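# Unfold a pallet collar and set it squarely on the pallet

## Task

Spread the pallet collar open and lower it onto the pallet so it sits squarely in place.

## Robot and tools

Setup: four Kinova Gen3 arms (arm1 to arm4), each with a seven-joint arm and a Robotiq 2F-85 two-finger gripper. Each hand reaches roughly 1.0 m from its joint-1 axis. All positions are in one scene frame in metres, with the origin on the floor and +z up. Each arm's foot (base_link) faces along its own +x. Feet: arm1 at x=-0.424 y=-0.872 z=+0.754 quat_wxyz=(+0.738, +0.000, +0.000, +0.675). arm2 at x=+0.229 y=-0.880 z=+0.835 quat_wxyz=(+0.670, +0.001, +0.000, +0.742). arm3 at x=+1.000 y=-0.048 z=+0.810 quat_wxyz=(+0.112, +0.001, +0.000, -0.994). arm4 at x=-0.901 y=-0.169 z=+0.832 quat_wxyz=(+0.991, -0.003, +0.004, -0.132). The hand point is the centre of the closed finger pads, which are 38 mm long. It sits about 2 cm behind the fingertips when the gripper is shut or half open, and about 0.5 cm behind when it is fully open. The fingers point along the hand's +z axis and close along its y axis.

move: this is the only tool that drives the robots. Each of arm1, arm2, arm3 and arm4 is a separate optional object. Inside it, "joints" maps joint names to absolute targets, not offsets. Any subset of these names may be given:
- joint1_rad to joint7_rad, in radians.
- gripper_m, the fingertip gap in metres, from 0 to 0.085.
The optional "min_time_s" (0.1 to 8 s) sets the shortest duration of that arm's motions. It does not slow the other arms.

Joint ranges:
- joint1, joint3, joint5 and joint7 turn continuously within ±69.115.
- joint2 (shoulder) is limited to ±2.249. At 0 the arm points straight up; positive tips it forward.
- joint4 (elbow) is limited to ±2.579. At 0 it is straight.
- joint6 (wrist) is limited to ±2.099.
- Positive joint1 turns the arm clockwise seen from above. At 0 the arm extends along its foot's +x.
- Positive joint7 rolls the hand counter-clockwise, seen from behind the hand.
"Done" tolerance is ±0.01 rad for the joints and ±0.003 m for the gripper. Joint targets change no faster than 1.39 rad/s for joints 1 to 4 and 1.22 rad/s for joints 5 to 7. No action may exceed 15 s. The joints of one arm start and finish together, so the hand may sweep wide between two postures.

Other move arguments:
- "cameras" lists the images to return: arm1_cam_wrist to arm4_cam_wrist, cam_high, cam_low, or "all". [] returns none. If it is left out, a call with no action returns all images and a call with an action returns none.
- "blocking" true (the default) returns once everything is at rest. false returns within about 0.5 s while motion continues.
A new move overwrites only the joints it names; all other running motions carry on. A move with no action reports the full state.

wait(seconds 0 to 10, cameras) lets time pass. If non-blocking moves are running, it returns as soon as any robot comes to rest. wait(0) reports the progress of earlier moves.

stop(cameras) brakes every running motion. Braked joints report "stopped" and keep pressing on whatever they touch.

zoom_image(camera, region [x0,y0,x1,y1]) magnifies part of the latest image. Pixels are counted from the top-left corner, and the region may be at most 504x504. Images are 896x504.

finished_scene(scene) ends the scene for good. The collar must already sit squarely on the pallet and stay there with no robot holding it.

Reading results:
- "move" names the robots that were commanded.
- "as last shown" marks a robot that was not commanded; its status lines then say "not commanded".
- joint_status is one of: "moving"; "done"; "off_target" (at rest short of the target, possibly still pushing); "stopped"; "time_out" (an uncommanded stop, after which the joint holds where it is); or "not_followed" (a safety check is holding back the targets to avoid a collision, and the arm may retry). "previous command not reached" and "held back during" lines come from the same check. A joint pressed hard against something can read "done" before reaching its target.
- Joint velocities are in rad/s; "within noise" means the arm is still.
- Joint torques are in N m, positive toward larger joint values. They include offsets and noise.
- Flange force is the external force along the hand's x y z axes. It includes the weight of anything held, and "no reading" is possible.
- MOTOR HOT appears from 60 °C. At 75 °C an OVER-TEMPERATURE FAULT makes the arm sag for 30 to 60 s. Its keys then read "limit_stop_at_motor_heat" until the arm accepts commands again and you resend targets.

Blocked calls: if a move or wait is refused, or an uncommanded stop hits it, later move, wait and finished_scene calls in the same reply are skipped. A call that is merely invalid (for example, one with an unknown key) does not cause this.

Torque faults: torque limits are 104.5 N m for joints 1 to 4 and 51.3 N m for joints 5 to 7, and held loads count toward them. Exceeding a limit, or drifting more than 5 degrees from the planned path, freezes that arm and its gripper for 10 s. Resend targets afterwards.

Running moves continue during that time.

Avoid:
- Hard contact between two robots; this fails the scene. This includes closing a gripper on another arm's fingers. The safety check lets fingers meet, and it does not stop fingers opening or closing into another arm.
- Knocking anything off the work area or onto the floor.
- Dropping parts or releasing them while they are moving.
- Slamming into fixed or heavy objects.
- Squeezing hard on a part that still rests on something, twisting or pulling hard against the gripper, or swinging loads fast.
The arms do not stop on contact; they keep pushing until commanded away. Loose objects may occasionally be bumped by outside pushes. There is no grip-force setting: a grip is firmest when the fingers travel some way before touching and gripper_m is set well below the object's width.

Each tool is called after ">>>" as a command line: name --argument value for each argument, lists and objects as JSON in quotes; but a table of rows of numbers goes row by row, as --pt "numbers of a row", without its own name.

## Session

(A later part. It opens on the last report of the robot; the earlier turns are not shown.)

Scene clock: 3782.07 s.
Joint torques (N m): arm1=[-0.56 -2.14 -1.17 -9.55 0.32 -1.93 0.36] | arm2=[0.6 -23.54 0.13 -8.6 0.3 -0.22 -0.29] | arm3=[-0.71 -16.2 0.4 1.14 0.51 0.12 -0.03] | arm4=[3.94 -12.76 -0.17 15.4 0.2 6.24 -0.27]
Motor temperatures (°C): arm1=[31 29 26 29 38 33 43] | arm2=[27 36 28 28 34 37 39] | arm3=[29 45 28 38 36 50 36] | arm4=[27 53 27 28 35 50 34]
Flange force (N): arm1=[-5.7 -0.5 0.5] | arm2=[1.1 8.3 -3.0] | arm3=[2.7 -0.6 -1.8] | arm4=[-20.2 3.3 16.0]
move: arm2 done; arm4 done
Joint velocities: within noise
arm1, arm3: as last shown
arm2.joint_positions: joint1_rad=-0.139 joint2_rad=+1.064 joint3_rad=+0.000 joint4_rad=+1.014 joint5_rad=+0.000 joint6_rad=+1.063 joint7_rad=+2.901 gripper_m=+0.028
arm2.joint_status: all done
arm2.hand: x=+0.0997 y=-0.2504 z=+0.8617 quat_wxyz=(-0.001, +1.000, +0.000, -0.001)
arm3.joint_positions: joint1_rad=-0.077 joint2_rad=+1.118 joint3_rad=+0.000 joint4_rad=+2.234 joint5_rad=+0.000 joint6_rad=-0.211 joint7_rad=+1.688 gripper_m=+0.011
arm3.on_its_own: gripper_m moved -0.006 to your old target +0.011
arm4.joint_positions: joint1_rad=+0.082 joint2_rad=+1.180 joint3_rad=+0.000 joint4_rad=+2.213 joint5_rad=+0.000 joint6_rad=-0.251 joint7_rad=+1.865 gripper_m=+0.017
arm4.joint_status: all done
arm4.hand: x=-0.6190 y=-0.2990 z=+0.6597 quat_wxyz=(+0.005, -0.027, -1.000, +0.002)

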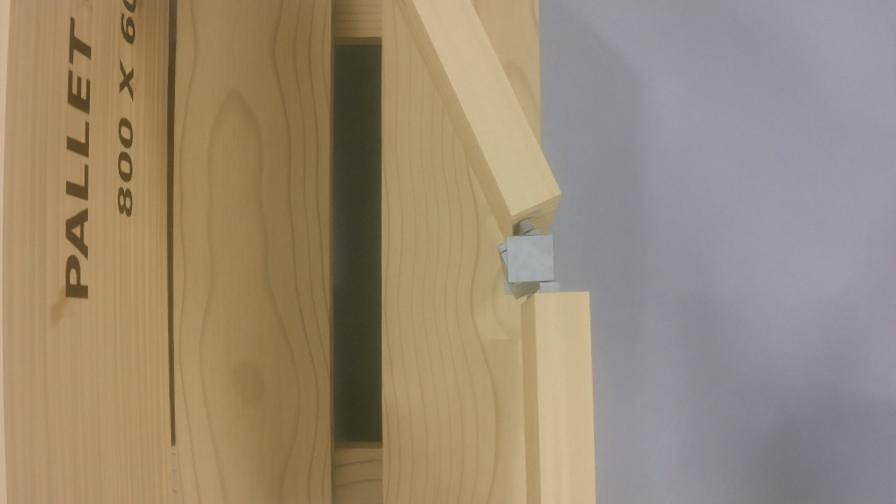

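>>> wait --seconds 0 --cameras '["cam_high", "arm3_cam_wrist", "cam_low"]'

Scene clock: 3796.47 s.
Joint torques (N m): arm1=[-0.57 -2.07 -1.25 -9.48 0.31 -1.9 0.36] | arm2=[0.66 -23.6 0.24 -8.6 0.25 -0.25 -0.37] | arm3=[-0.72 -16.22 0.39 1.19 0.48 0.12 -0.03] | arm4=[3.87 -12.81 -0.18 15.37 0.19 6.21 -0.28]
Motor temperatures (°C): arm1=[31 29 26 29 38 33 43] | arm2=[27 36 28 28 34 37 39] | arm3=[29 45 28 37 36 49 36] | arm4=[27 52 27 28 35 50 34]
Flange force (N): arm1=[-5.8 -0.7 0.4] | arm2=[1.0 8.1 -2.9] | arm3=[2.6 -0.7 -1.7] | arm4=[-20.1 3.1 16.0]
Joint velocities: within noise
arm1.joint_positions: joint1_rad=-0.100 joint2_rad=-0.488 joint3_rad=-0.090 joint4_rad=+1.489 joint5_rad=-0.024 joint6_rad=+1.450 joint7_rad=+1.015 gripper_m=+0.085
arm1.joint_status: not commanded
arm1.hand: x=-0.4426 y=-0.6071 z=+1.3392 quat_wxyz=(-0.158, +0.502, -0.796, -0.298)
arm2.joint_positions: joint1_rad=-0.139 joint2_rad=+1.064 joint3_rad=+0.000 joint4_rad=+1.014 joint5_rad=+0.000 joint6_rad=+1.063 joint7_rad=+2.901 gripper_m=+0.028
arm2.joint_status: all done
arm2.hand: x=+0.0997 y=-0.2504 z=+0.8617 quat_wxyz=(-0.001, +1.000, +0.000, -0.001)
arm3.joint_positions: joint1_rad=-0.077 joint2_rad=+1.118 joint3_rad=+0.000 joint4_rad=+2.234 joint5_rad=+0.000 joint6_rad=-0.211 joint7_rad=+1.688 gripper_m=+0.011
arm3.joint_status: not commanded
arm3.hand: x=+0.6944 y=-0.1173 z=+0.6592 quat_wxyz=(-0.001, -0.978, -0.208, -0.001)
arm4.joint_positions: joint1_rad=+0.082 joint2_rad=+1.180 joint3_rad=+0.000 joint4_rad=+2.213 joint5_rad=+0.000 joint6_rad=-0.251 joint7_rad=+1.865 gripper_m=+0.017
arm4.joint_status: all done
arm4.hand: x=-0.6190 y=-0.2990 z=+0.6597 quat_wxyz=(+0.005, -0.027, -1.000, +0.002)
pictures: arm3_cam_wrist, cam_high, cam_low

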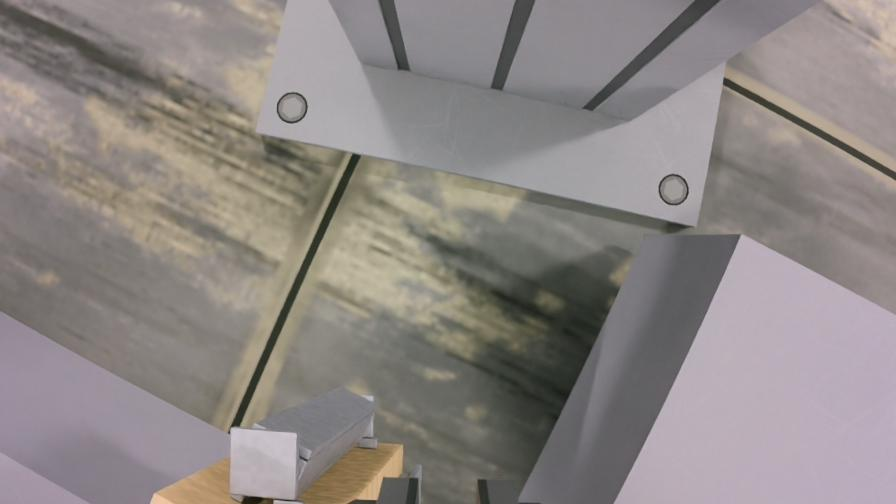

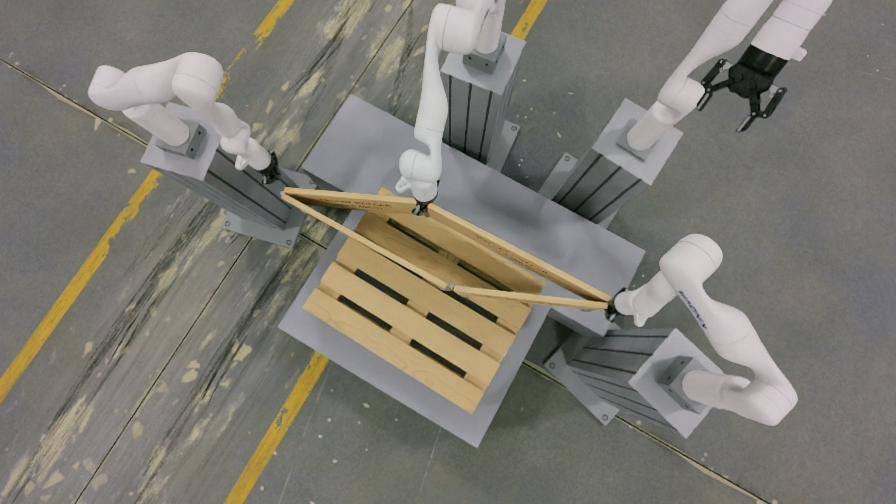

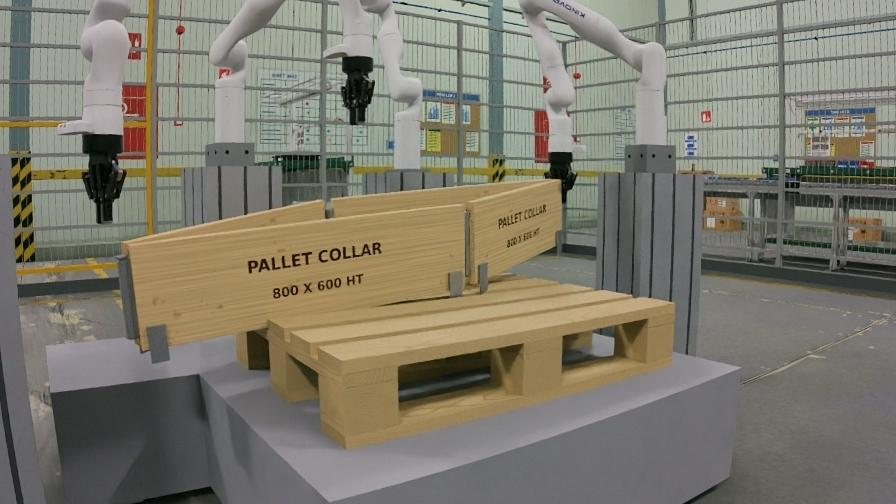

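>>> move --arm3 '{"joints": {"joint1_rad": 0.1322, "joint2_rad": 0.7447, "joint4_rad": 2.0249, "joint5_rad": 0.0, "joint6_rad": 0.3719, "joint7_rad": 1.4786, "gripper_m": 0.06}, "min_time_s": 2.0}' --cameras '["arm3_cam_wrist", "arm4_cam_wrist"]'

>>> zoom_image --camera "arm3_cam_wrist" --region '[200, 0, 700, 504]'

Scene clock: 3867.03 s.
Joint torques (N m): arm1=[-0.55 -2.12 -1.18 -9.57 0.31 -1.91 0.35] | arm2=[0.65 -23.58 0.12 -8.64 0.23 -0.25 -0.35] | arm3=[-0.73 -16.86 0.24 -3.92 0.51 0.12 -0.01] | arm4=[3.87 -12.82 -0.15 15.37 0.2 6.19 -0.31]
Motor temperatures (°C): arm1=[31 29 26 29 38 33 43] | arm2=[27 35 28 28 34 37 39] | arm3=[29 42 28 36 36 49 36] | arm4=[27 48 27 29 35 50 34]
Flange force (N): arm1=[-5.6 -0.6 0.6] | arm2=[1.1 8.3 -3.0] | arm3=[2.6 -1.7 -0.6] | arm4=[-20.2 3.1 16.1]
move: arm3 done
Joint velocities: within noise
arm1, arm2, arm4: as last shown
arm3.joint_positions: joint1_rad=+0.132 joint2_rad=+0.745 joint3_rad=+0.000 joint4_rad=+2.025 joint5_rad=+0.000 joint6_rad=+0.372 joint7_rad=+1.479 gripper_m=+0.060
arm3.joint_status: all done
arm3.hand: x=+0.6001 y=-0.0603 z=+0.7990 quat_wxyz=(+0.000, -1.000, -0.001, -0.001)

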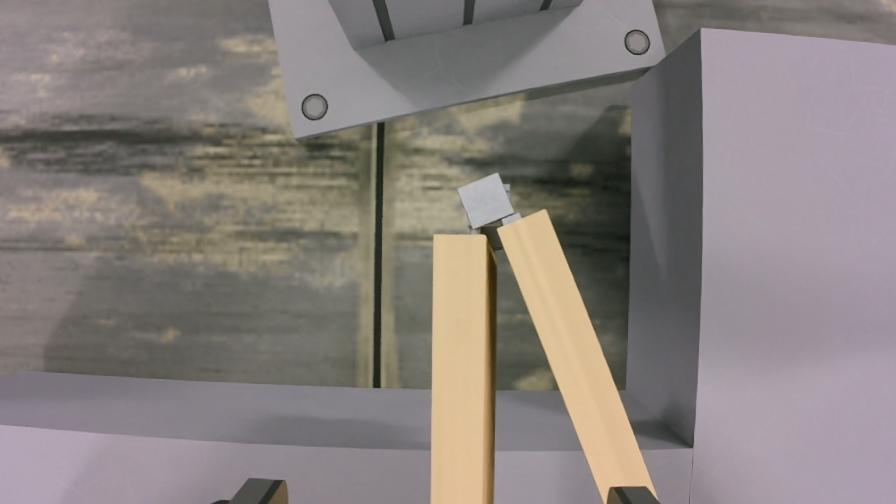

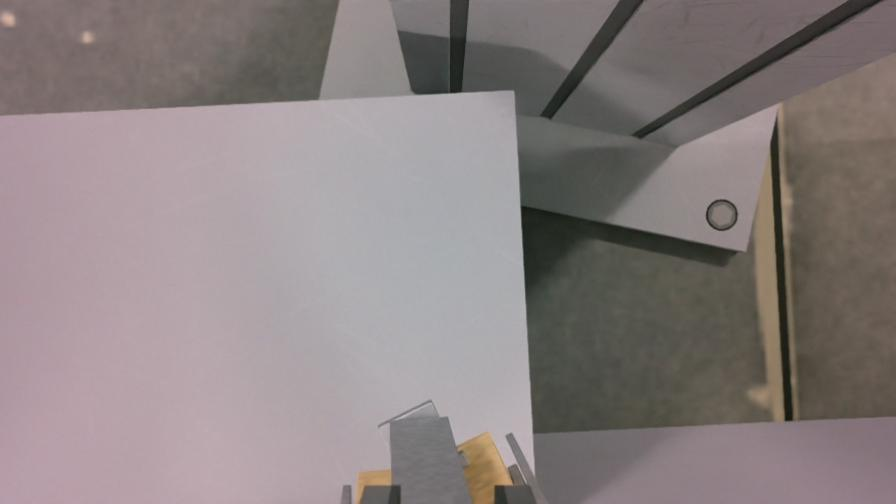

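Scaled by 1.000.

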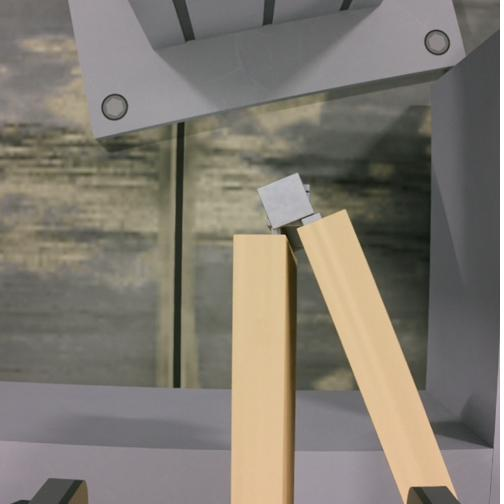

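>>> move --arm3 '{"joints": {"joint1_rad": 0.1299, "joint2_rad": 1.068, "joint4_rad": 1.846, "joint5_rad": 0.0, "joint6_rad": 0.2276, "joint7_rad": 1.4763, "gripper_m": 0.042}, "min_time_s": 1.5}' --cameras '[]'

>>> move --arm3 '{"joints": {"joint1_rad": 0.1299, "joint2_rad": 1.2846, "joint4_rad": 1.7423, "joint5_rad": 0.0, "joint6_rad": 0.1147, "joint7_rad": 1.4763}, "min_time_s": 2.0}' --cameras '["arm3_cam_wrist"]'

>>> move --arm3 '{"joints": {"gripper_m": 0.01}}' --cameras '["arm3_cam_wrist", "cam_high"]'

Scene clock: 3923.53 s.
Joint torques (N m): arm1=[-0.55 -2.11 -1.21 -9.58 0.31 -1.91 0.36] | arm2=[0.55 -23.63 0.16 -8.62 0.32 -0.24 -0.35] | arm3=[-0.72 -19.49 0.41 -2.67 0.5 0.14 -0.05] | arm4=[3.88 -12.8 -0.19 15.34 0.19 6.22 -0.25]
Motor temperatures (°C): arm1=[31 29 26 29 38 33 43] | arm2=[27 35 28 28 33 37 39] | arm3=[28 41 28 35 36 48 36] | arm4=[27 46 26 29 35 50 34]
Flange force (N): arm1=[-5.6 -0.7 0.7] | arm2=[1.2 8.1 -2.9] | arm3=[2.7 -1.5 -1.7] | arm4=[-20.0 3.2 16.0]
move: arm3 done
Joint velocities: within noise
arm1, arm2, arm4: as last shown
arm3.joint_positions: joint1_rad=+0.130 joint2_rad=+1.068 joint3_rad=+0.000 joint4_rad=+1.846 joint5_rad=+0.000 joint6_rad=+0.228 joint7_rad=+1.476 gripper_m=+0.042
arm3.joint_status: all done
arm3.hand: x=+0.5604 y=-0.0651 z=+0.6789 quat_wxyz=(+0.000, -1.000, +0.000, -0.001)

Scene clock: 3925.87 s.
Joint torques (N m): arm1=[-0.51 -2.09 -1.16 -9.59 0.3 -1.92 0.38] | arm2=[0.62 -23.56 0.23 -8.62 0.25 -0.26 -0.35] | arm3=[-0.7 -20.18 0.43 -1.75 0.5 0.12 -0.02] | arm4=[3.93 -12.81 -0.19 15.39 0.19 6.21 -0.24]
Motor temperatures (°C): arm1=[31 29 26 29 38 33 43] | arm2=[27 35 28 28 33 37 39] | arm3=[28 41 28 35 36 48 36] | arm4=[27 46 26 29 35 50 34]
Flange force (N): arm1=[-5.5 -0.6 0.7] | arm2=[1.1 8.2 -3.0] | arm3=[2.8 -1.2 -2.3] | arm4=[-20.3 3.3 16.1]
move: arm3 done
Joint velocities: within noise
arm1, arm2, arm4: as last shown
arm3.joint_positions: joint1_rad=+0.130 joint2_rad=+1.285 joint3_rad=+0.000 joint4_rad=+1.742 joint5_rad=+0.000 joint6_rad=+0.115 joint7_rad=+1.476 gripper_m=+0.042
arm3.joint_status: all done
arm3.hand: x=+0.5606 y=-0.0652 z=+0.5889 quat_wxyz=(+0.000, -1.000, -0.001, -0.001)

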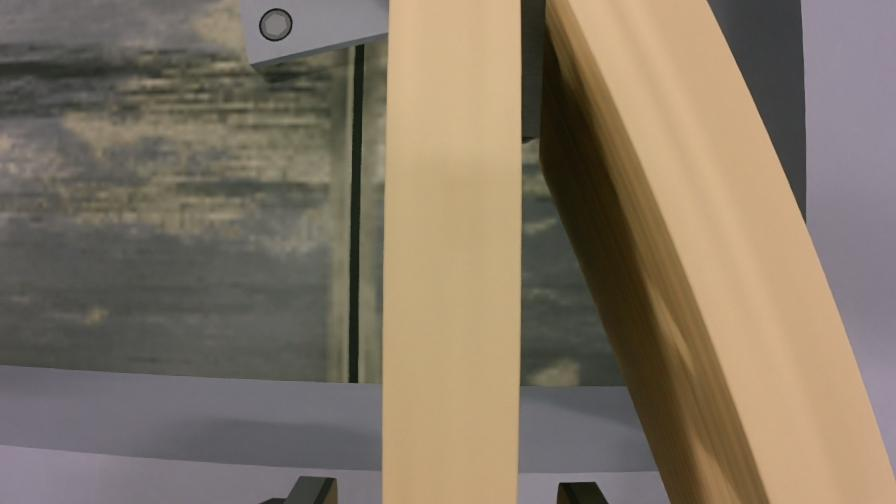

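Scene clock: 3926.60 s.
Joint torques (N m): arm1=[-0.5 -2.12 -1.17 -9.57 0.33 -1.95 0.37] | arm2=[0.67 -23.58 0.2 -8.69 0.26 -0.22 -0.36] | arm3=[5.29 -17.38 11.42 -2.05 1.05 0 -0.28] | arm4=[3 -11.77 -1.6 15.91 0.38 6.53 -0.25]
Motor temperatures (°C): arm1=[31 29 26 29 38 33 43] | arm2=[27 35 28 28 33 37 39] | arm3=[28 41 28 35 36 48 36] | arm4=[27 46 26 29 35 50 34]
Flange force (N): arm1=[-5.6 -0.6 0.5] | arm2=[1.1 8.7 -2.9] | arm3=[5.5 11.7 -9.6] | arm4=[-20.4 0.0 14.3]
move: arm3 off_target
Joint velocities: within noise
arm1, arm2, arm4: as last shown
arm3.joint_positions: joint1_rad=+0.130 joint2_rad=+1.285 joint3_rad=+0.000 joint4_rad=+1.742 joint5_rad=+0.000 joint6_rad=+0.115 joint7_rad=+1.476 gripper_m=+0.020
arm3.joint_status: gripper_m off_target (ended at +0.020, target +0.010)
arm3.hand: x=+0.5605 y=-0.0652 z=+0.5889 quat_wxyz=(+0.000, -1.000, -0.001, -0.001)

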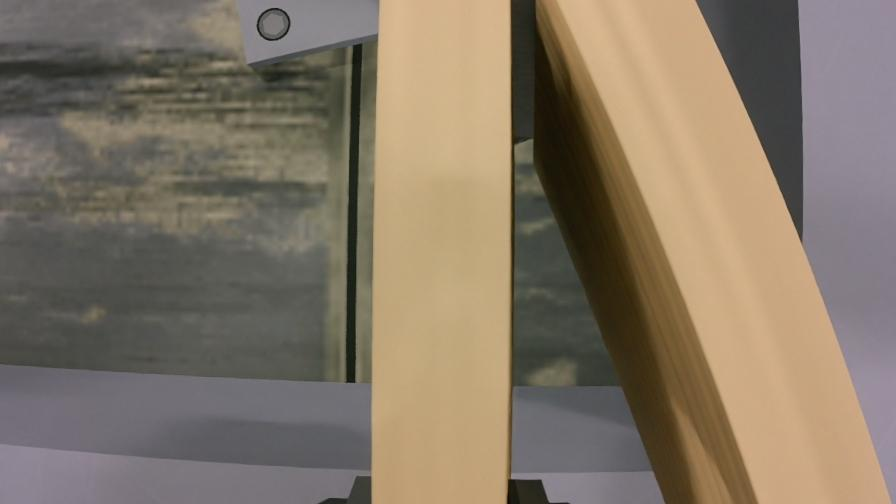

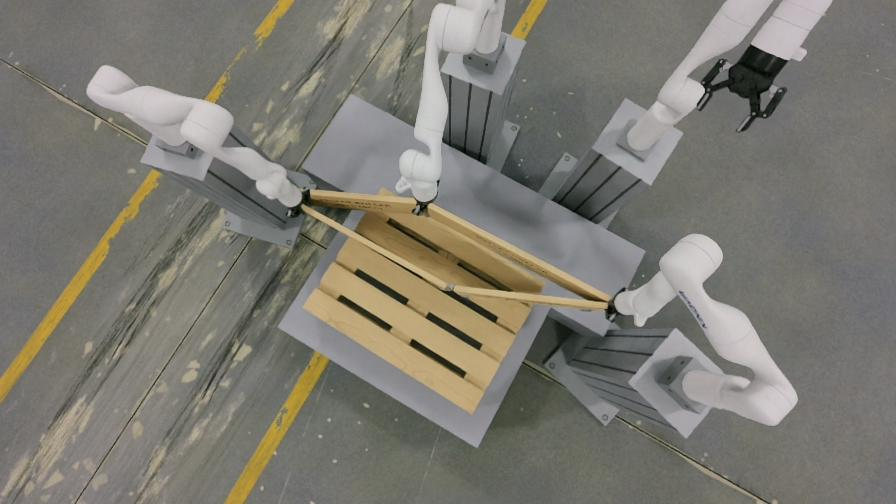

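>>> move --arm3 '{"joints": {"joint1_rad": 0.1287, "joint2_rad": 1.2123, "joint4_rad": 1.7852, "joint5_rad": 0.0, "joint6_rad": 0.144, "joint7_rad": 1.475}, "min_time_s": 3.0}' --arm4 '{"joints": {"joint1_rad": 0.0816, "joint2_rad": 1.2917, "joint3_rad": 0, "joint4_rad": 2.1518, "joint5_rad": 0.0, "joint6_rad": -0.3019, "joint7_rad": 1.8648}, "min_time_s": 3.0}' --cameras '["cam_low", "cam_high", "arm4_cam_wrist", "arm2_cam_wrist"]'

Scene clock: 3984.17 s.
Joint torques (N m): arm1=[-0.51 -2.09 -1.13 -9.55 0.31 -1.91 0.37] | arm2=[0.55 -23.56 0.21 -8.56 0.29 -0.22 -0.38] | arm3=[3.79 -25.23 6.98 2.51 0.34 2.38 -0.74] | arm4=[0.58 -20.12 -2.04 5.74 -0.4 1.75 -0.77]
Motor temperatures (°C): arm1=[31 29 26 29 38 33 43] | arm2=[27 35 28 28 33 37 39] | arm3=[29 40 28 34 36 48 36] | arm4=[27 44 26 28 35 50 34]
Flange force (N): arm1=[-5.5 -0.5 0.6] | arm2=[1.2 8.0 -3.0] | arm3=[-6.6 7.7 18.8] | arm4=[1.2 -1.6 15.4]
move: arm3 done; arm4 done
Joint velocities: within noise
arm1, arm2: as last shown
arm3.joint_positions: joint1_rad=+0.129 joint2_rad=+1.212 joint3_rad=+0.000 joint4_rad=+1.785 joint5_rad=+0.000 joint6_rad=+0.144 joint7_rad=+1.475 gripper_m=+0.020
arm3.joint_status: all done
arm3.hand: x=+0.5610 y=-0.0657 z=+0.6189 quat_wxyz=(+0.000, -1.000, +0.000, -0.001)
arm4.joint_positions: joint1_rad=+0.082 joint2_rad=+1.292 joint3_rad=+0.000 joint4_rad=+2.152 joint5_rad=+0.000 joint6_rad=-0.302 joint7_rad=+1.865 gripper_m=+0.017
arm4.joint_status: all done
arm4.hand: x=-0.6194 y=-0.2992 z=+0.6197 quat_wxyz=(+0.005, -0.027, -1.000, +0.002)
pictures: arm2_cam_wrist, arm4_cam_wrist, cam_high, cam_low

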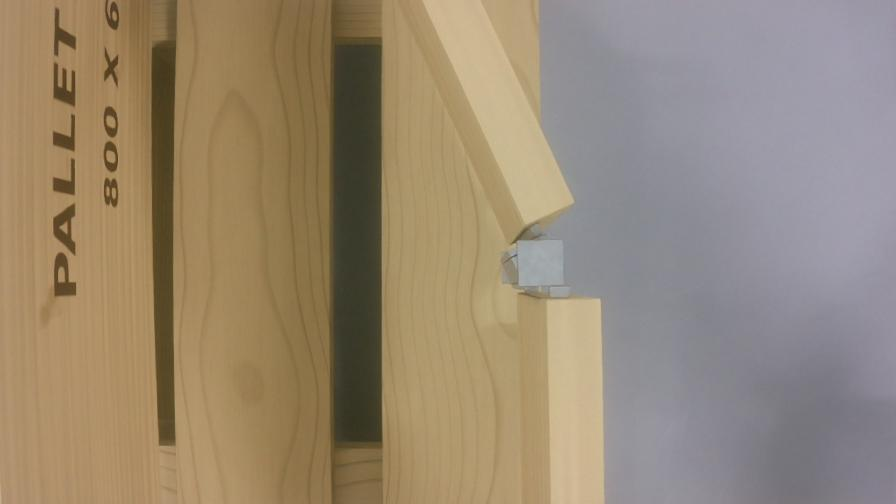

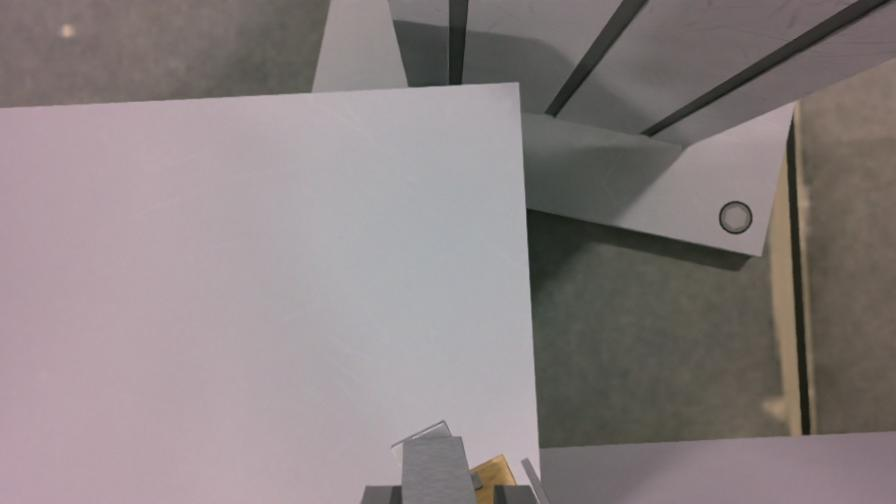

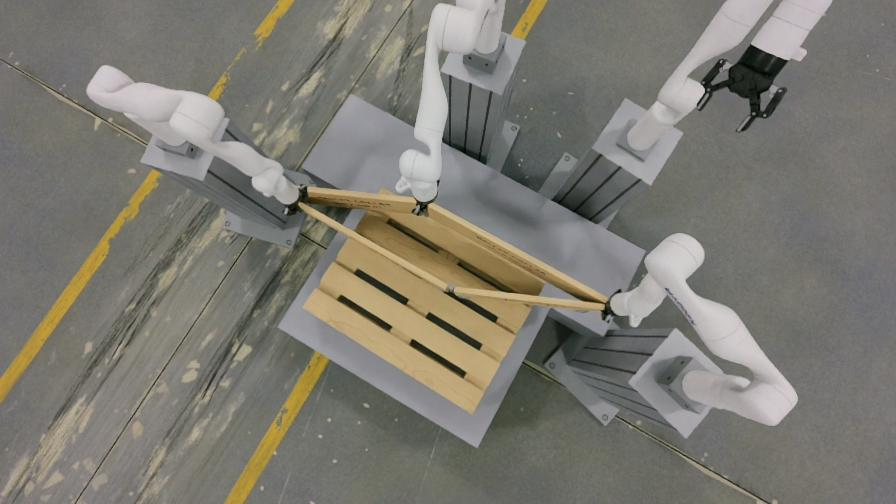

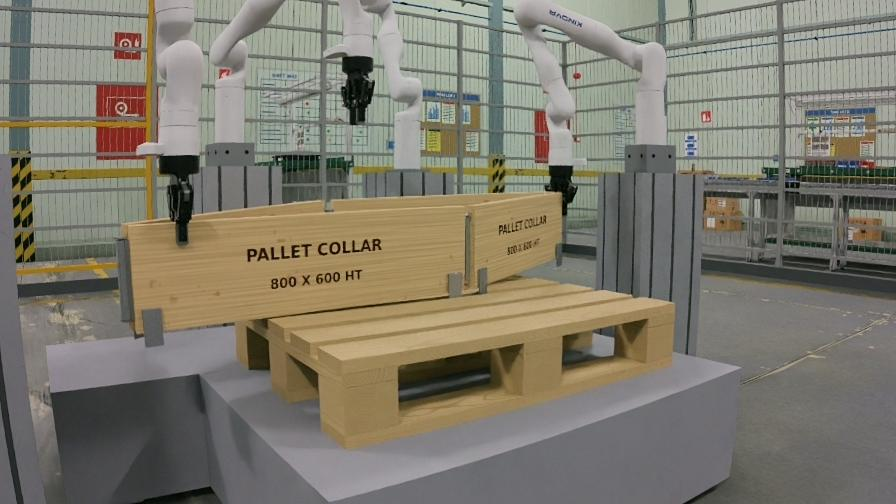

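>>> move --arm4 '{"joints": {"joint1_rad": 0.0816, "joint2_rad": 1.324, "joint3_rad": 0, "joint4_rad": 2.1313, "joint5_rad": 0.0, "joint6_rad": -0.3137, "joint7_rad": 1.8648}, "min_time_s": 1.5}' --cameras '[]'

>>> move --arm4 '{"joints": {"gripper_m": 0.036}}' --cameras '[]'

>>> move --arm4 '{"joints": {"joint1_rad": 0.0816, "joint2_rad": 1.0004, "joint3_rad": 0, "joint4_rad": 2.2788, "joint5_rad": 0.0, "joint6_rad": -0.1376, "joint7_rad": 1.8648}, "min_time_s": 2.0}' --cameras '[]'

>>> move --arm4 '{"joints": {"joint1_rad": 0.0142, "joint2_rad": 0.7823, "joint3_rad": 0, "joint4_rad": 2.0855, "joint5_rad": 0.0, "joint6_rad": 0.2738, "joint7_rad": 1.8497}, "min_time_s": 1.5}' --cameras '["arm4_cam_wrist", "cam_low"]'

Scene clock: 4021.80 s.
Joint torques (N m): arm1=[-0.54 -2.1 -1.19 -9.6 0.31 -1.92 0.35] | arm2=[0.7 -23.56 0.22 -8.58 0.27 -0.25 -0.35] | arm3=[2.62 -18.76 5.58 4.27 0.21 2.94 -0.78] | arm4=[1 -21.09 -2.19 -0.19 -0.57 -0.23 -1.07]
Motor temperatures (°C): arm1=[31 29 26 29 38 33 43] | arm2=[27 35 28 28 33 37 39] | arm3=[29 41 28 34 36 48 36] | arm4=[27 43 26 28 35 49 34]
Flange force (N): arm1=[-5.5 -0.8 0.7] | arm2=[0.9 8.0 -3.0] | arm3=[-8.9 5.0 6.1] | arm4=[10.9 2.5 5.3]
move: arm4 done
Joint velocities: within noise
arm1, arm2, arm3: as last shown
arm3.hand: x=+0.5609 y=-0.0656 z=+0.6190 quat_wxyz=(+0.000, -1.000, +0.000, -0.001)
arm4.joint_positions: joint1_rad=+0.082 joint2_rad=+1.324 joint3_rad=+0.000 joint4_rad=+2.131 joint5_rad=+0.000 joint6_rad=-0.314 joint7_rad=+1.865 gripper_m=+0.017
arm4.joint_status: all done
arm4.hand: x=-0.6195 y=-0.2993 z=+0.6077 quat_wxyz=(+0.005, -0.027, -1.000, +0.002)

Scene clock: 4022.67 s.
Joint torques (N m): arm1=[-0.55 -2.13 -1.14 -9.58 0.31 -1.91 0.36] | arm2=[0.53 -23.57 0.25 -8.64 0.25 -0.25 -0.38] | arm3=[0.79 -16.31 4.95 1.63 0.43 1.56 -0.69] | arm4=[0.15 -17.92 -0.9 2.31 -0.15 -0.08 -0.06]
Motor temperatures (°C): arm1=[31 29 26 29 38 33 43] | arm2=[27 35 28 28 33 37 39] | arm3=[29 41 28 34 36 48 36] | arm4=[27 43 26 28 35 49 34]
Flange force (N): arm1=[-5.5 -0.5 0.7] | arm2=[1.3 8.3 -3.0] | arm3=[-3.6 0.9 -4.7] | arm4=[2.2 -0.4 1.3]
move: arm4 done
Joint velocities: within noise
arm1, arm2, arm3: as last shown
arm3.hand: x=+0.5610 y=-0.0656 z=+0.6189 quat_wxyz=(+0.000, -1.000, +0.000, -0.001)
arm4.joint_positions: joint1_rad=+0.082 joint2_rad=+1.324 joint3_rad=+0.000 joint4_rad=+2.131 joint5_rad=+0.000 joint6_rad=-0.314 joint7_rad=+1.865 gripper_m=+0.036
arm4.joint_status: all done
arm4.hand: x=-0.6195 y=-0.2993 z=+0.6076 quat_wxyz=(+0.005, -0.027, -1.000, +0.002)

Scene clock: 4025.00 s.
Joint torques (N m): arm1=[-0.52 -2.14 -1.21 -9.54 0.32 -1.91 0.37] | arm2=[0.54 -23.59 0.14 -8.58 0.29 -0.25 -0.37] | arm3=[0.54 -15.95 4.49 -0.14 0.43 0.62 -0.63] | arm4=[0.38 -15.57 -0.58 1.47 -0.2 0.34 -0.03]
Motor temperatures (°C): arm1=[31 29 26 29 38 33 43] | arm2=[27 35 28 28 33 37 39] | arm3=[29 41 28 34 36 48 36] | arm4=[27 43 26 28 35 49 34]
Flange force (N): arm1=[-5.8 -0.6 0.5] | arm2=[1.2 7.9 -3.0] | arm3=[-0.4 0.3 -8.9] | arm4=[0.5 0.3 -0.5]
move: arm4 done
Joint velocities: within noise
arm1.joint_positions: joint1_rad=-0.100 joint2_rad=-0.488 joint3_rad=-0.090 joint4_rad=+1.489 joint5_rad=-0.024 joint6_rad=+1.450 joint7_rad=+1.015 gripper_m=+0.085
arm1.joint_status: not commanded
arm1.hand: x=-0.4426 y=-0.6071 z=+1.3392 quat_wxyz=(-0.158, +0.502, -0.796, -0.298)
arm2.joint_positions: joint1_rad=-0.139 joint2_rad=+1.064 joint3_rad=+0.000 joint4_rad=+1.014 joint5_rad=+0.000 joint6_rad=+1.063 joint7_rad=+2.901 gripper_m=+0.028
arm2.joint_status: not commanded
arm2.hand: x=+0.0997 y=-0.2504 z=+0.8617 quat_wxyz=(-0.001, +1.000, +0.000, -0.001)
arm3: as last shown
arm4.joint_positions: joint1_rad=+0.082 joint2_rad=+1.000 joint3_rad=+0.000 joint4_rad=+2.279 joint5_rad=+0.000 joint6_rad=-0.138 joint7_rad=+1.865 gripper_m=+0.036
arm4.joint_status: all done
arm4.hand: x=-0.6184 y=-0.2988 z=+0.7197 quat_wxyz=(+0.005, -0.027, -1.000, +0.002)

Scene clock: 4026.87 s.
Joint torques (N m): arm1=[-0.54 -2.11 -1.17 -9.6 0.33 -1.94 0.35] | arm2=[0.61 -23.51 0.23 -8.55 0.3 -0.25 -0.35] | arm3=[0.56 -15.97 4.47 -0.14 0.42 0.6 -0.63] | arm4=[0.37 -16.5 -0.62 -2.2 -0.18 0.32 -0.04]
Motor temperatures (°C): arm1=[31 29 26 29 38 33 43] | arm2=[27 35 28 28 33 37 39] | arm3=[29 41 28 34 36 48 36] | arm4=[27 43 26 28 35 49 34]
Flange force (N): arm1=[-5.5 -0.7 0.6] | arm2=[1.1 8.0 -3.1] | arm3=[-0.5 0.3 -8.9] | arm4=[0.2 0.9 -0.3]
move: arm4 done
Joint velocities: within noise
arm1, arm2, arm3: as last shown
arm4.joint_positions: joint1_rad=+0.014 joint2_rad=+0.782 joint3_rad=+0.000 joint4_rad=+2.086 joint5_rad=+0.000 joint6_rad=+0.274 joint7_rad=+1.850 gripper_m=+0.036
arm4.joint_status: all done
arm4.hand: x=-0.5418 y=-0.2985 z=+0.7990 quat_wxyz=(+0.005, -0.001, -1.000, +0.002)

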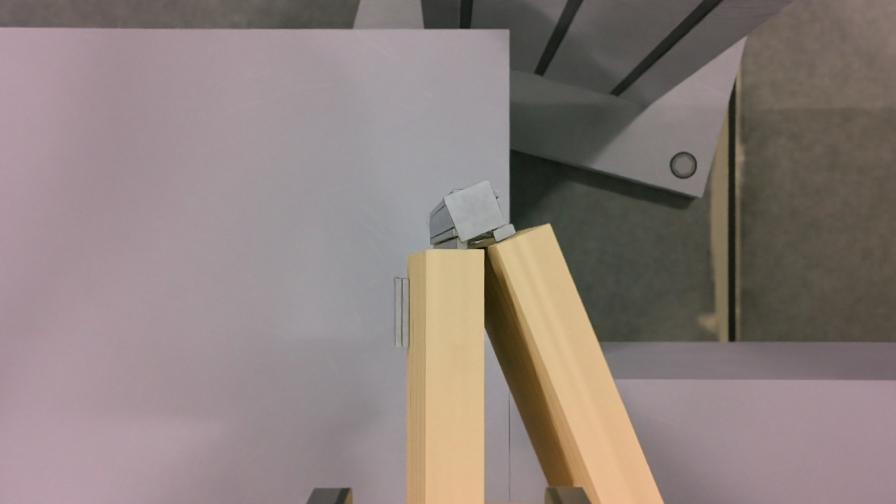

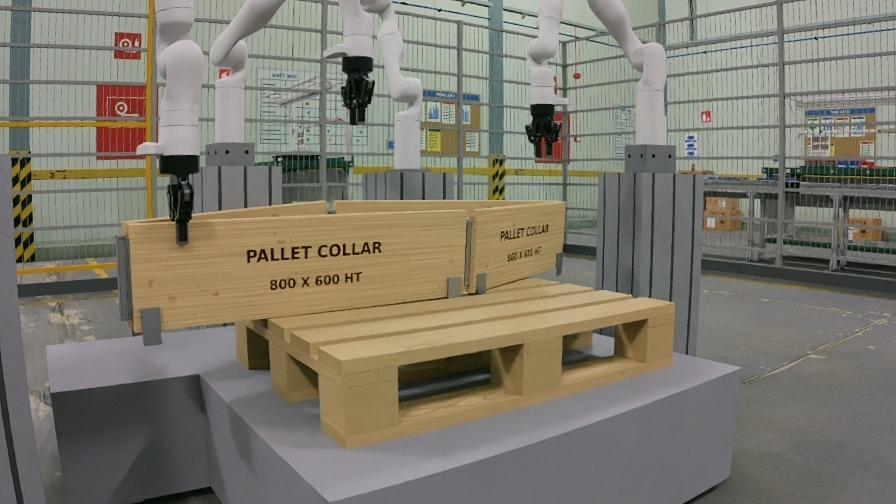

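>>> move --arm4 '{"joints": {"joint1_rad": -0.0196, "joint2_rad": 1.0616, "joint3_rad": 0, "joint4_rad": 1.8998, "joint5_rad": 0.0, "joint6_rad": 0.1802, "joint7_rad": 1.816, "gripper_m": 0.046}, "min_time_s": 1.5}' --cameras '[]'

>>> move --arm4 '{"joints": {"joint2_rad": 1.2633, "joint4_rad": 1.806, "joint6_rad": 0.0723}, "min_time_s": 2.0}' --cameras '[]'

>>> move --arm4 '{"joints": {"gripper_m": 0.01}}' --cameras '["arm4_cam_wrist", "cam_high"]'

Scene clock: 4076.90 s.
Joint torques (N m): arm1=[-0.55 -2.09 -1.19 -9.59 0.32 -1.92 0.34] | arm2=[0.54 -23.58 0.16 -8.6 0.25 -0.2 -0.33] | arm3=[0.52 -15.96 4.49 -0.12 0.44 0.6 -0.63] | arm4=[0.36 -19.12 -0.57 -1.35 -0.18 0.35 0.01]
Motor temperatures (°C): arm1=[31 29 26 29 38 33 43] | arm2=[27 35 28 28 33 37 39] | arm3=[28 40 28 34 36 48 36] | arm4=[27 44 26 27 35 49 34]
Flange force (N): arm1=[-5.5 -0.7 0.7] | arm2=[1.2 8.2 -2.9] | arm3=[-0.5 0.2 -8.9] | arm4=[0.3 0.7 -0.2]
move: arm4 done
Joint velocities: within noise
arm1, arm2, arm3: as last shown
arm4.joint_positions: joint1_rad=-0.020 joint2_rad=+1.062 joint3_rad=+0.000 joint4_rad=+1.900 joint5_rad=+0.000 joint6_rad=+0.180 joint7_rad=+1.816 gripper_m=+0.046
arm4.joint_status: all done
arm4.hand: x=-0.4977 y=-0.2970 z=+0.6986 quat_wxyz=(+0.005, -0.001, -1.000, +0.002)

Scene clock: 4079.20 s.
Joint torques (N m): arm1=[-0.54 -2.1 -1.17 -9.58 0.34 -1.95 0.39] | arm2=[0.62 -23.65 0.15 -8.69 0.23 -0.21 -0.39] | arm3=[0.87 -12.22 4.82 -1.35 0.46 -0.3 -0.69] | arm4=[-0.41 -15.71 -1.3 -1.41 -0.29 -0.36 -0.16]
Motor temperatures (°C): arm1=[31 29 26 29 38 33 43] | arm2=[27 35 28 28 33 37 39] | arm3=[28 40 28 34 36 48 36] | arm4=[27 43 26 27 35 49 34]
Flange force (N): arm1=[-5.5 -0.5 0.5] | arm2=[1.2 8.5 -2.8] | arm3=[2.3 0.8 -20.5] | arm4=[2.7 -1.0 -12.4]
move: arm4 done
Joint velocities: within noise
arm1, arm2, arm3: as last shown
arm3.hand: x=+0.5609 y=-0.0657 z=+0.6190 quat_wxyz=(+0.000, -1.000, +0.000, -0.001)
arm4.joint_positions: joint1_rad=-0.020 joint2_rad=+1.263 joint3_rad=+0.000 joint4_rad=+1.806 joint5_rad=+0.000 joint6_rad=+0.072 joint7_rad=+1.816 gripper_m=+0.046
arm4.joint_status: all done
arm4.hand: x=-0.4984 y=-0.2973 z=+0.6166 quat_wxyz=(+0.005, -0.001, -1.000, +0.002)

Scene clock: 4079.97 s.
Joint torques (N m): arm1=[-0.54 -2.08 -1.17 -9.54 0.29 -1.91 0.39] | arm2=[0.61 -23.72 0.15 -8.57 0.27 -0.3 -0.35] | arm3=[1.79 -15.42 6.1 -1.57 0.57 -0.19 -0.6] | arm4=[-4.4 -18.09 -10.77 0.79 -0.45 1.37 0.23]
Motor temperatures (°C): arm1=[31 29 26 29 38 33 43] | arm2=[27 35 28 28 33 37 39] | arm3=[28 40 28 34 36 48 36] | arm4=[27 43 26 27 35 49 34]
Flange force (N): arm1=[-5.6 -0.5 0.5] | arm2=[1.0 7.4 -2.9] | arm3=[2.5 3.1 -12.9] | arm4=[2.6 -9.9 -1.7]
move: arm4 off_target
Joint velocities: within noise
arm1, arm2, arm3: as last shown
arm3.hand: x=+0.5610 y=-0.0657 z=+0.6189 quat_wxyz=(+0.000, -1.000, +0.000, -0.001)
arm4.joint_positions: joint1_rad=-0.020 joint2_rad=+1.263 joint3_rad=+0.000 joint4_rad=+1.806 joint5_rad=+0.000 joint6_rad=+0.072 joint7_rad=+1.816 gripper_m=+0.021
arm4.joint_status: gripper_m off_target (ended at +0.021, target +0.010)
arm4.hand: x=-0.4985 y=-0.2974 z=+0.6166 quat_wxyz=(+0.005, -0.001, -1.000, +0.002)

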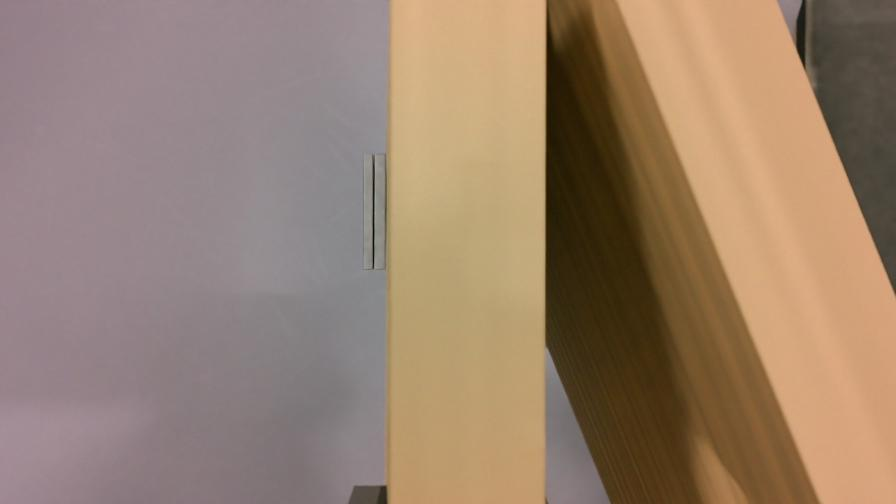

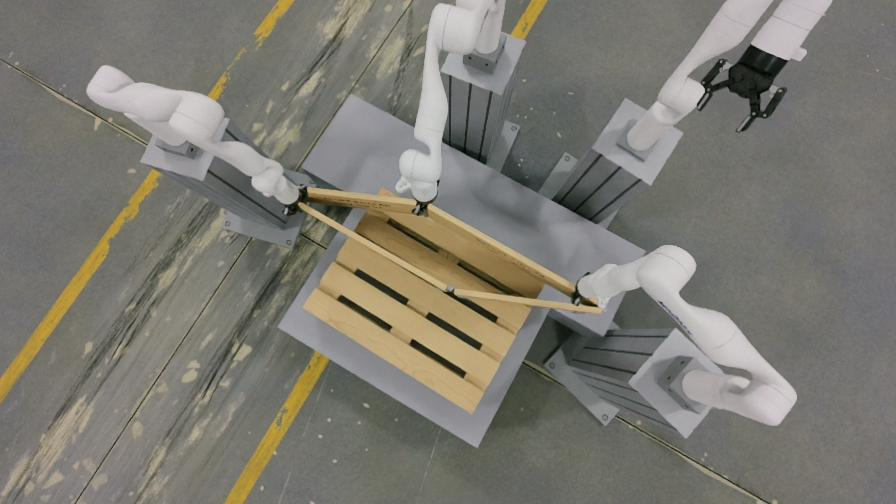

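>>> move --arm3 '{"joints": {"joint1_rad": 0.1274, "joint2_rad": 1.1157, "joint4_rad": 1.8315, "joint5_rad": 0.0, "joint6_rad": 0.1943, "joint7_rad": 1.4738}, "min_time_s": 2.0}' --arm4 '{"joints": {"joint1_rad": -0.0201, "joint2_rad": 1.1589, "joint3_rad": 0, "joint4_rad": 1.8596, "joint5_rad": 0.0, "joint6_rad": 0.1231, "joint7_rad": 1.8155}, "min_time_s": 2.0}' --cameras '[]'

>>> move --arm3 '{"joints": {"joint1_rad": 0.3496, "joint2_rad": 1.128, "joint4_rad": 1.7537, "joint5_rad": 0.0, "joint6_rad": 0.2599, "joint7_rad": 1.696}, "min_time_s": 2.0}' --arm4 '{"joints": {"joint1_rad": -0.0391, "joint2_rad": 1.1749, "joint3_rad": 0, "joint4_rad": 1.7321, "joint5_rad": 0.0, "joint6_rad": 0.2346, "joint7_rad": 1.7965}, "min_time_s": 2.0}' --cameras '[]'

>>> move --arm3 '{"joints": {"joint1_rad": 0.5052, "joint2_rad": 1.1655, "joint4_rad": 1.5751, "joint5_rad": 0.0, "joint6_rad": 0.401, "joint7_rad": 1.8516}, "min_time_s": 2.0}' --arm4 '{"joints": {"joint1_rad": -0.057, "joint2_rad": 1.2014, "joint3_rad": 0, "joint4_rad": 1.5911, "joint5_rad": 0.0, "joint6_rad": 0.3491, "joint7_rad": 1.7786}, "min_time_s": 2.0}' --cameras '["cam_high", "cam_low"]'

Scene clock: 4239.60 s.
Joint torques (N m): arm1=[-0.58 -2.1 -1.2 -9.62 0.3 -1.91 0.43] | arm2=[0.66 -23.51 0.2 -8.63 0.25 -0.25 -0.33] | arm3=[0.43 -29.99 1.74 -1.51 0.09 1.47 -0.59] | arm4=[1.52 -31.07 1.41 -0.47 -0.09 0.74 -0.06]
Motor temperatures (°C): arm1=[31 29 26 29 38 33 43] | arm2=[27 35 28 28 33 37 39] | arm3=[28 40 28 33 36 47 35] | arm4=[27 45 27 26 35 48 34]
Flange force (N): arm1=[-5.4 -0.6 0.8] | arm2=[1.1 8.5 -3.0] | arm3=[-1.1 0.1 25.9] | arm4=[-3.7 2.1 29.2]
move: arm3 done; arm4 done
Joint velocities: within noise
arm1, arm2: as last shown
arm3.joint_positions: joint1_rad=+0.127 joint2_rad=+1.116 joint3_rad=+0.000 joint4_rad=+1.831 joint5_rad=+0.000 joint6_rad=+0.194 joint7_rad=+1.474 gripper_m=+0.019
arm3.joint_status: all done
arm3.hand: x=+0.5614 y=-0.0662 z=+0.6589 quat_wxyz=(+0.000, -1.000, -0.001, -0.001)
arm4.joint_positions: joint1_rad=-0.020 joint2_rad=+1.159 joint3_rad=+0.000 joint4_rad=+1.860 joint5_rad=+0.000 joint6_rad=+0.123 joint7_rad=+1.816 gripper_m=+0.019
arm4.joint_status: all done
arm4.hand: x=-0.4976 y=-0.2971 z=+0.6592 quat_wxyz=(+0.005, +0.000, -1.000, +0.002)

Scene clock: 4241.93 s.
Joint torques (N m): arm1=[-0.51 -2.06 -1.14 -9.59 0.31 -1.92 0.35] | arm2=[0.54 -23.55 0.16 -8.55 0.25 -0.22 -0.34] | arm3=[0.17 -32.55 1.07 -4.62 0.05 0.61 -0.48] | arm4=[1.15 -34.27 0.16 -3.92 -0.38 0.18 -0.24]
Motor temperatures (°C): arm1=[31 29 26 29 38 33 43] | arm2=[27 35 28 28 33 37 39] | arm3=[28 40 28 33 36 47 35] | arm4=[27 45 27 26 35 48 34]
Flange force (N): arm1=[-5.4 -0.6 0.7] | arm2=[1.2 8.0 -3.0] | arm3=[2.6 0.2 25.9] | arm4=[-0.7 1.7 29.2]
move: arm3 done; arm4 done
Joint velocities: within noise
arm1, arm2: as last shown
arm3.joint_positions: joint1_rad=+0.350 joint2_rad=+1.128 joint3_rad=+0.000 joint4_rad=+1.754 joint5_rad=+0.000 joint6_rad=+0.260 joint7_rad=+1.696 gripper_m=+0.019
arm3.joint_status: all done
arm3.hand: x=+0.5461 y=+0.0338 z=+0.6588 quat_wxyz=(+0.000, -1.000, +0.000, -0.001)
arm4.joint_positions: joint1_rad=-0.039 joint2_rad=+1.175 joint3_rad=+0.000 joint4_rad=+1.732 joint5_rad=+0.000 joint6_rad=+0.235 joint7_rad=+1.796 gripper_m=+0.019
arm4.joint_status: all done
arm4.hand: x=-0.4590 y=-0.2976 z=+0.6589 quat_wxyz=(+0.005, +0.000, -1.000, +0.002)

Scene clock: 4244.23 s.
Joint torques (N m): arm1=[-0.54 -2.12 -1.19 -9.49 0.3 -1.89 0.37] | arm2=[0.64 -23.52 0.15 -8.56 0.3 -0.21 -0.35] | arm3=[-1.08 -35.78 -0.01 -7.65 0.18 0.38 -0.15] | arm4=[-0.19 -37.3 -0.95 -6.85 -0.17 -0.26 0.17]
Motor temperatures (°C): arm1=[31 29 26 29 38 33 43] | arm2=[27 35 28 28 33 37 39] | arm3=[28 40 28 33 36 47 35] | arm4=[27 45 27 26 35 48 34]
Flange force (N): arm1=[-5.8 -0.5 0.5] | arm2=[1.0 8.1 -3.0] | arm3=[4.9 -0.7 25.8] | arm4=[1.3 0.2 29.3]
move: arm3 done; arm4 done
Joint velocities: within noise
arm1, arm2: as last shown
arm3.joint_positions: joint1_rad=+0.505 joint2_rad=+1.166 joint3_rad=+0.000 joint4_rad=+1.575 joint5_rad=+0.000 joint6_rad=+0.401 joint7_rad=+1.852 gripper_m=+0.019
arm3.joint_status: all done
arm3.hand: x=+0.5177 y=+0.1166 z=+0.6587 quat_wxyz=(+0.000, -1.000, -0.001, -0.001)
arm4.joint_positions: joint1_rad=-0.057 joint2_rad=+1.201 joint3_rad=+0.000 joint4_rad=+1.591 joint5_rad=+0.000 joint6_rad=+0.349 joint7_rad=+1.779 gripper_m=+0.019
arm4.joint_status: all done
arm4.hand: x=-0.4190 y=-0.2977 z=+0.6586 quat_wxyz=(+0.005, +0.000, -1.000, +0.002)

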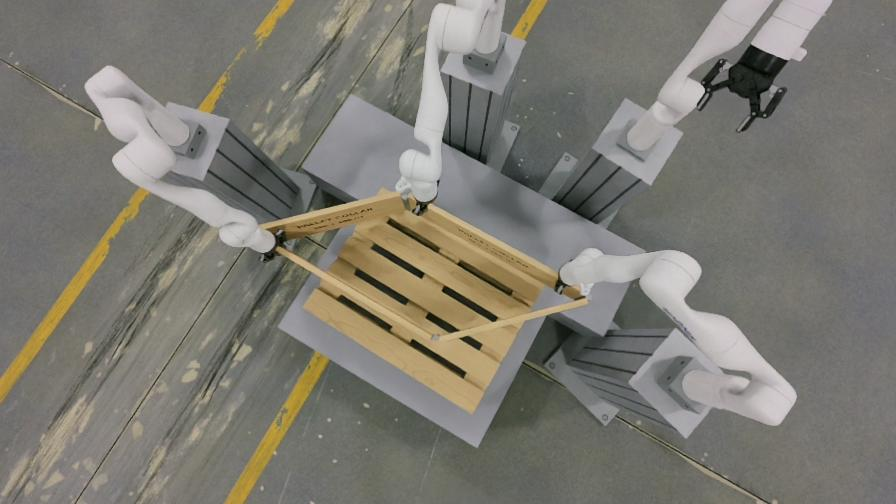

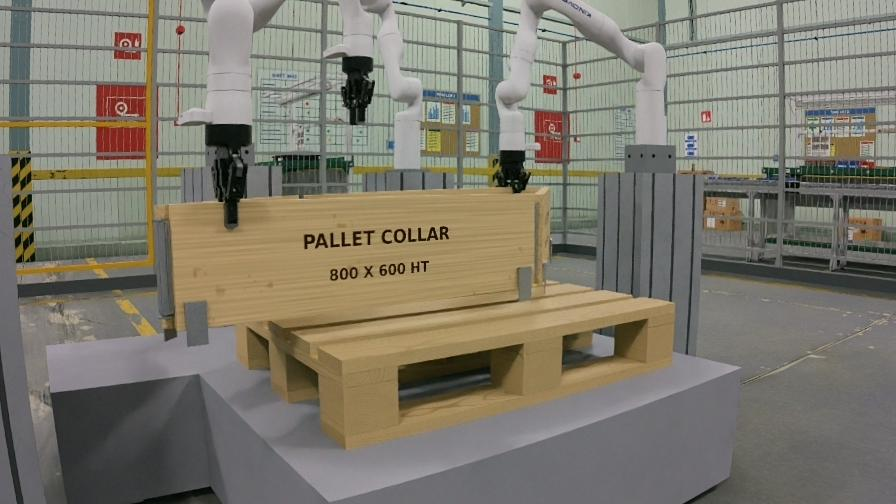

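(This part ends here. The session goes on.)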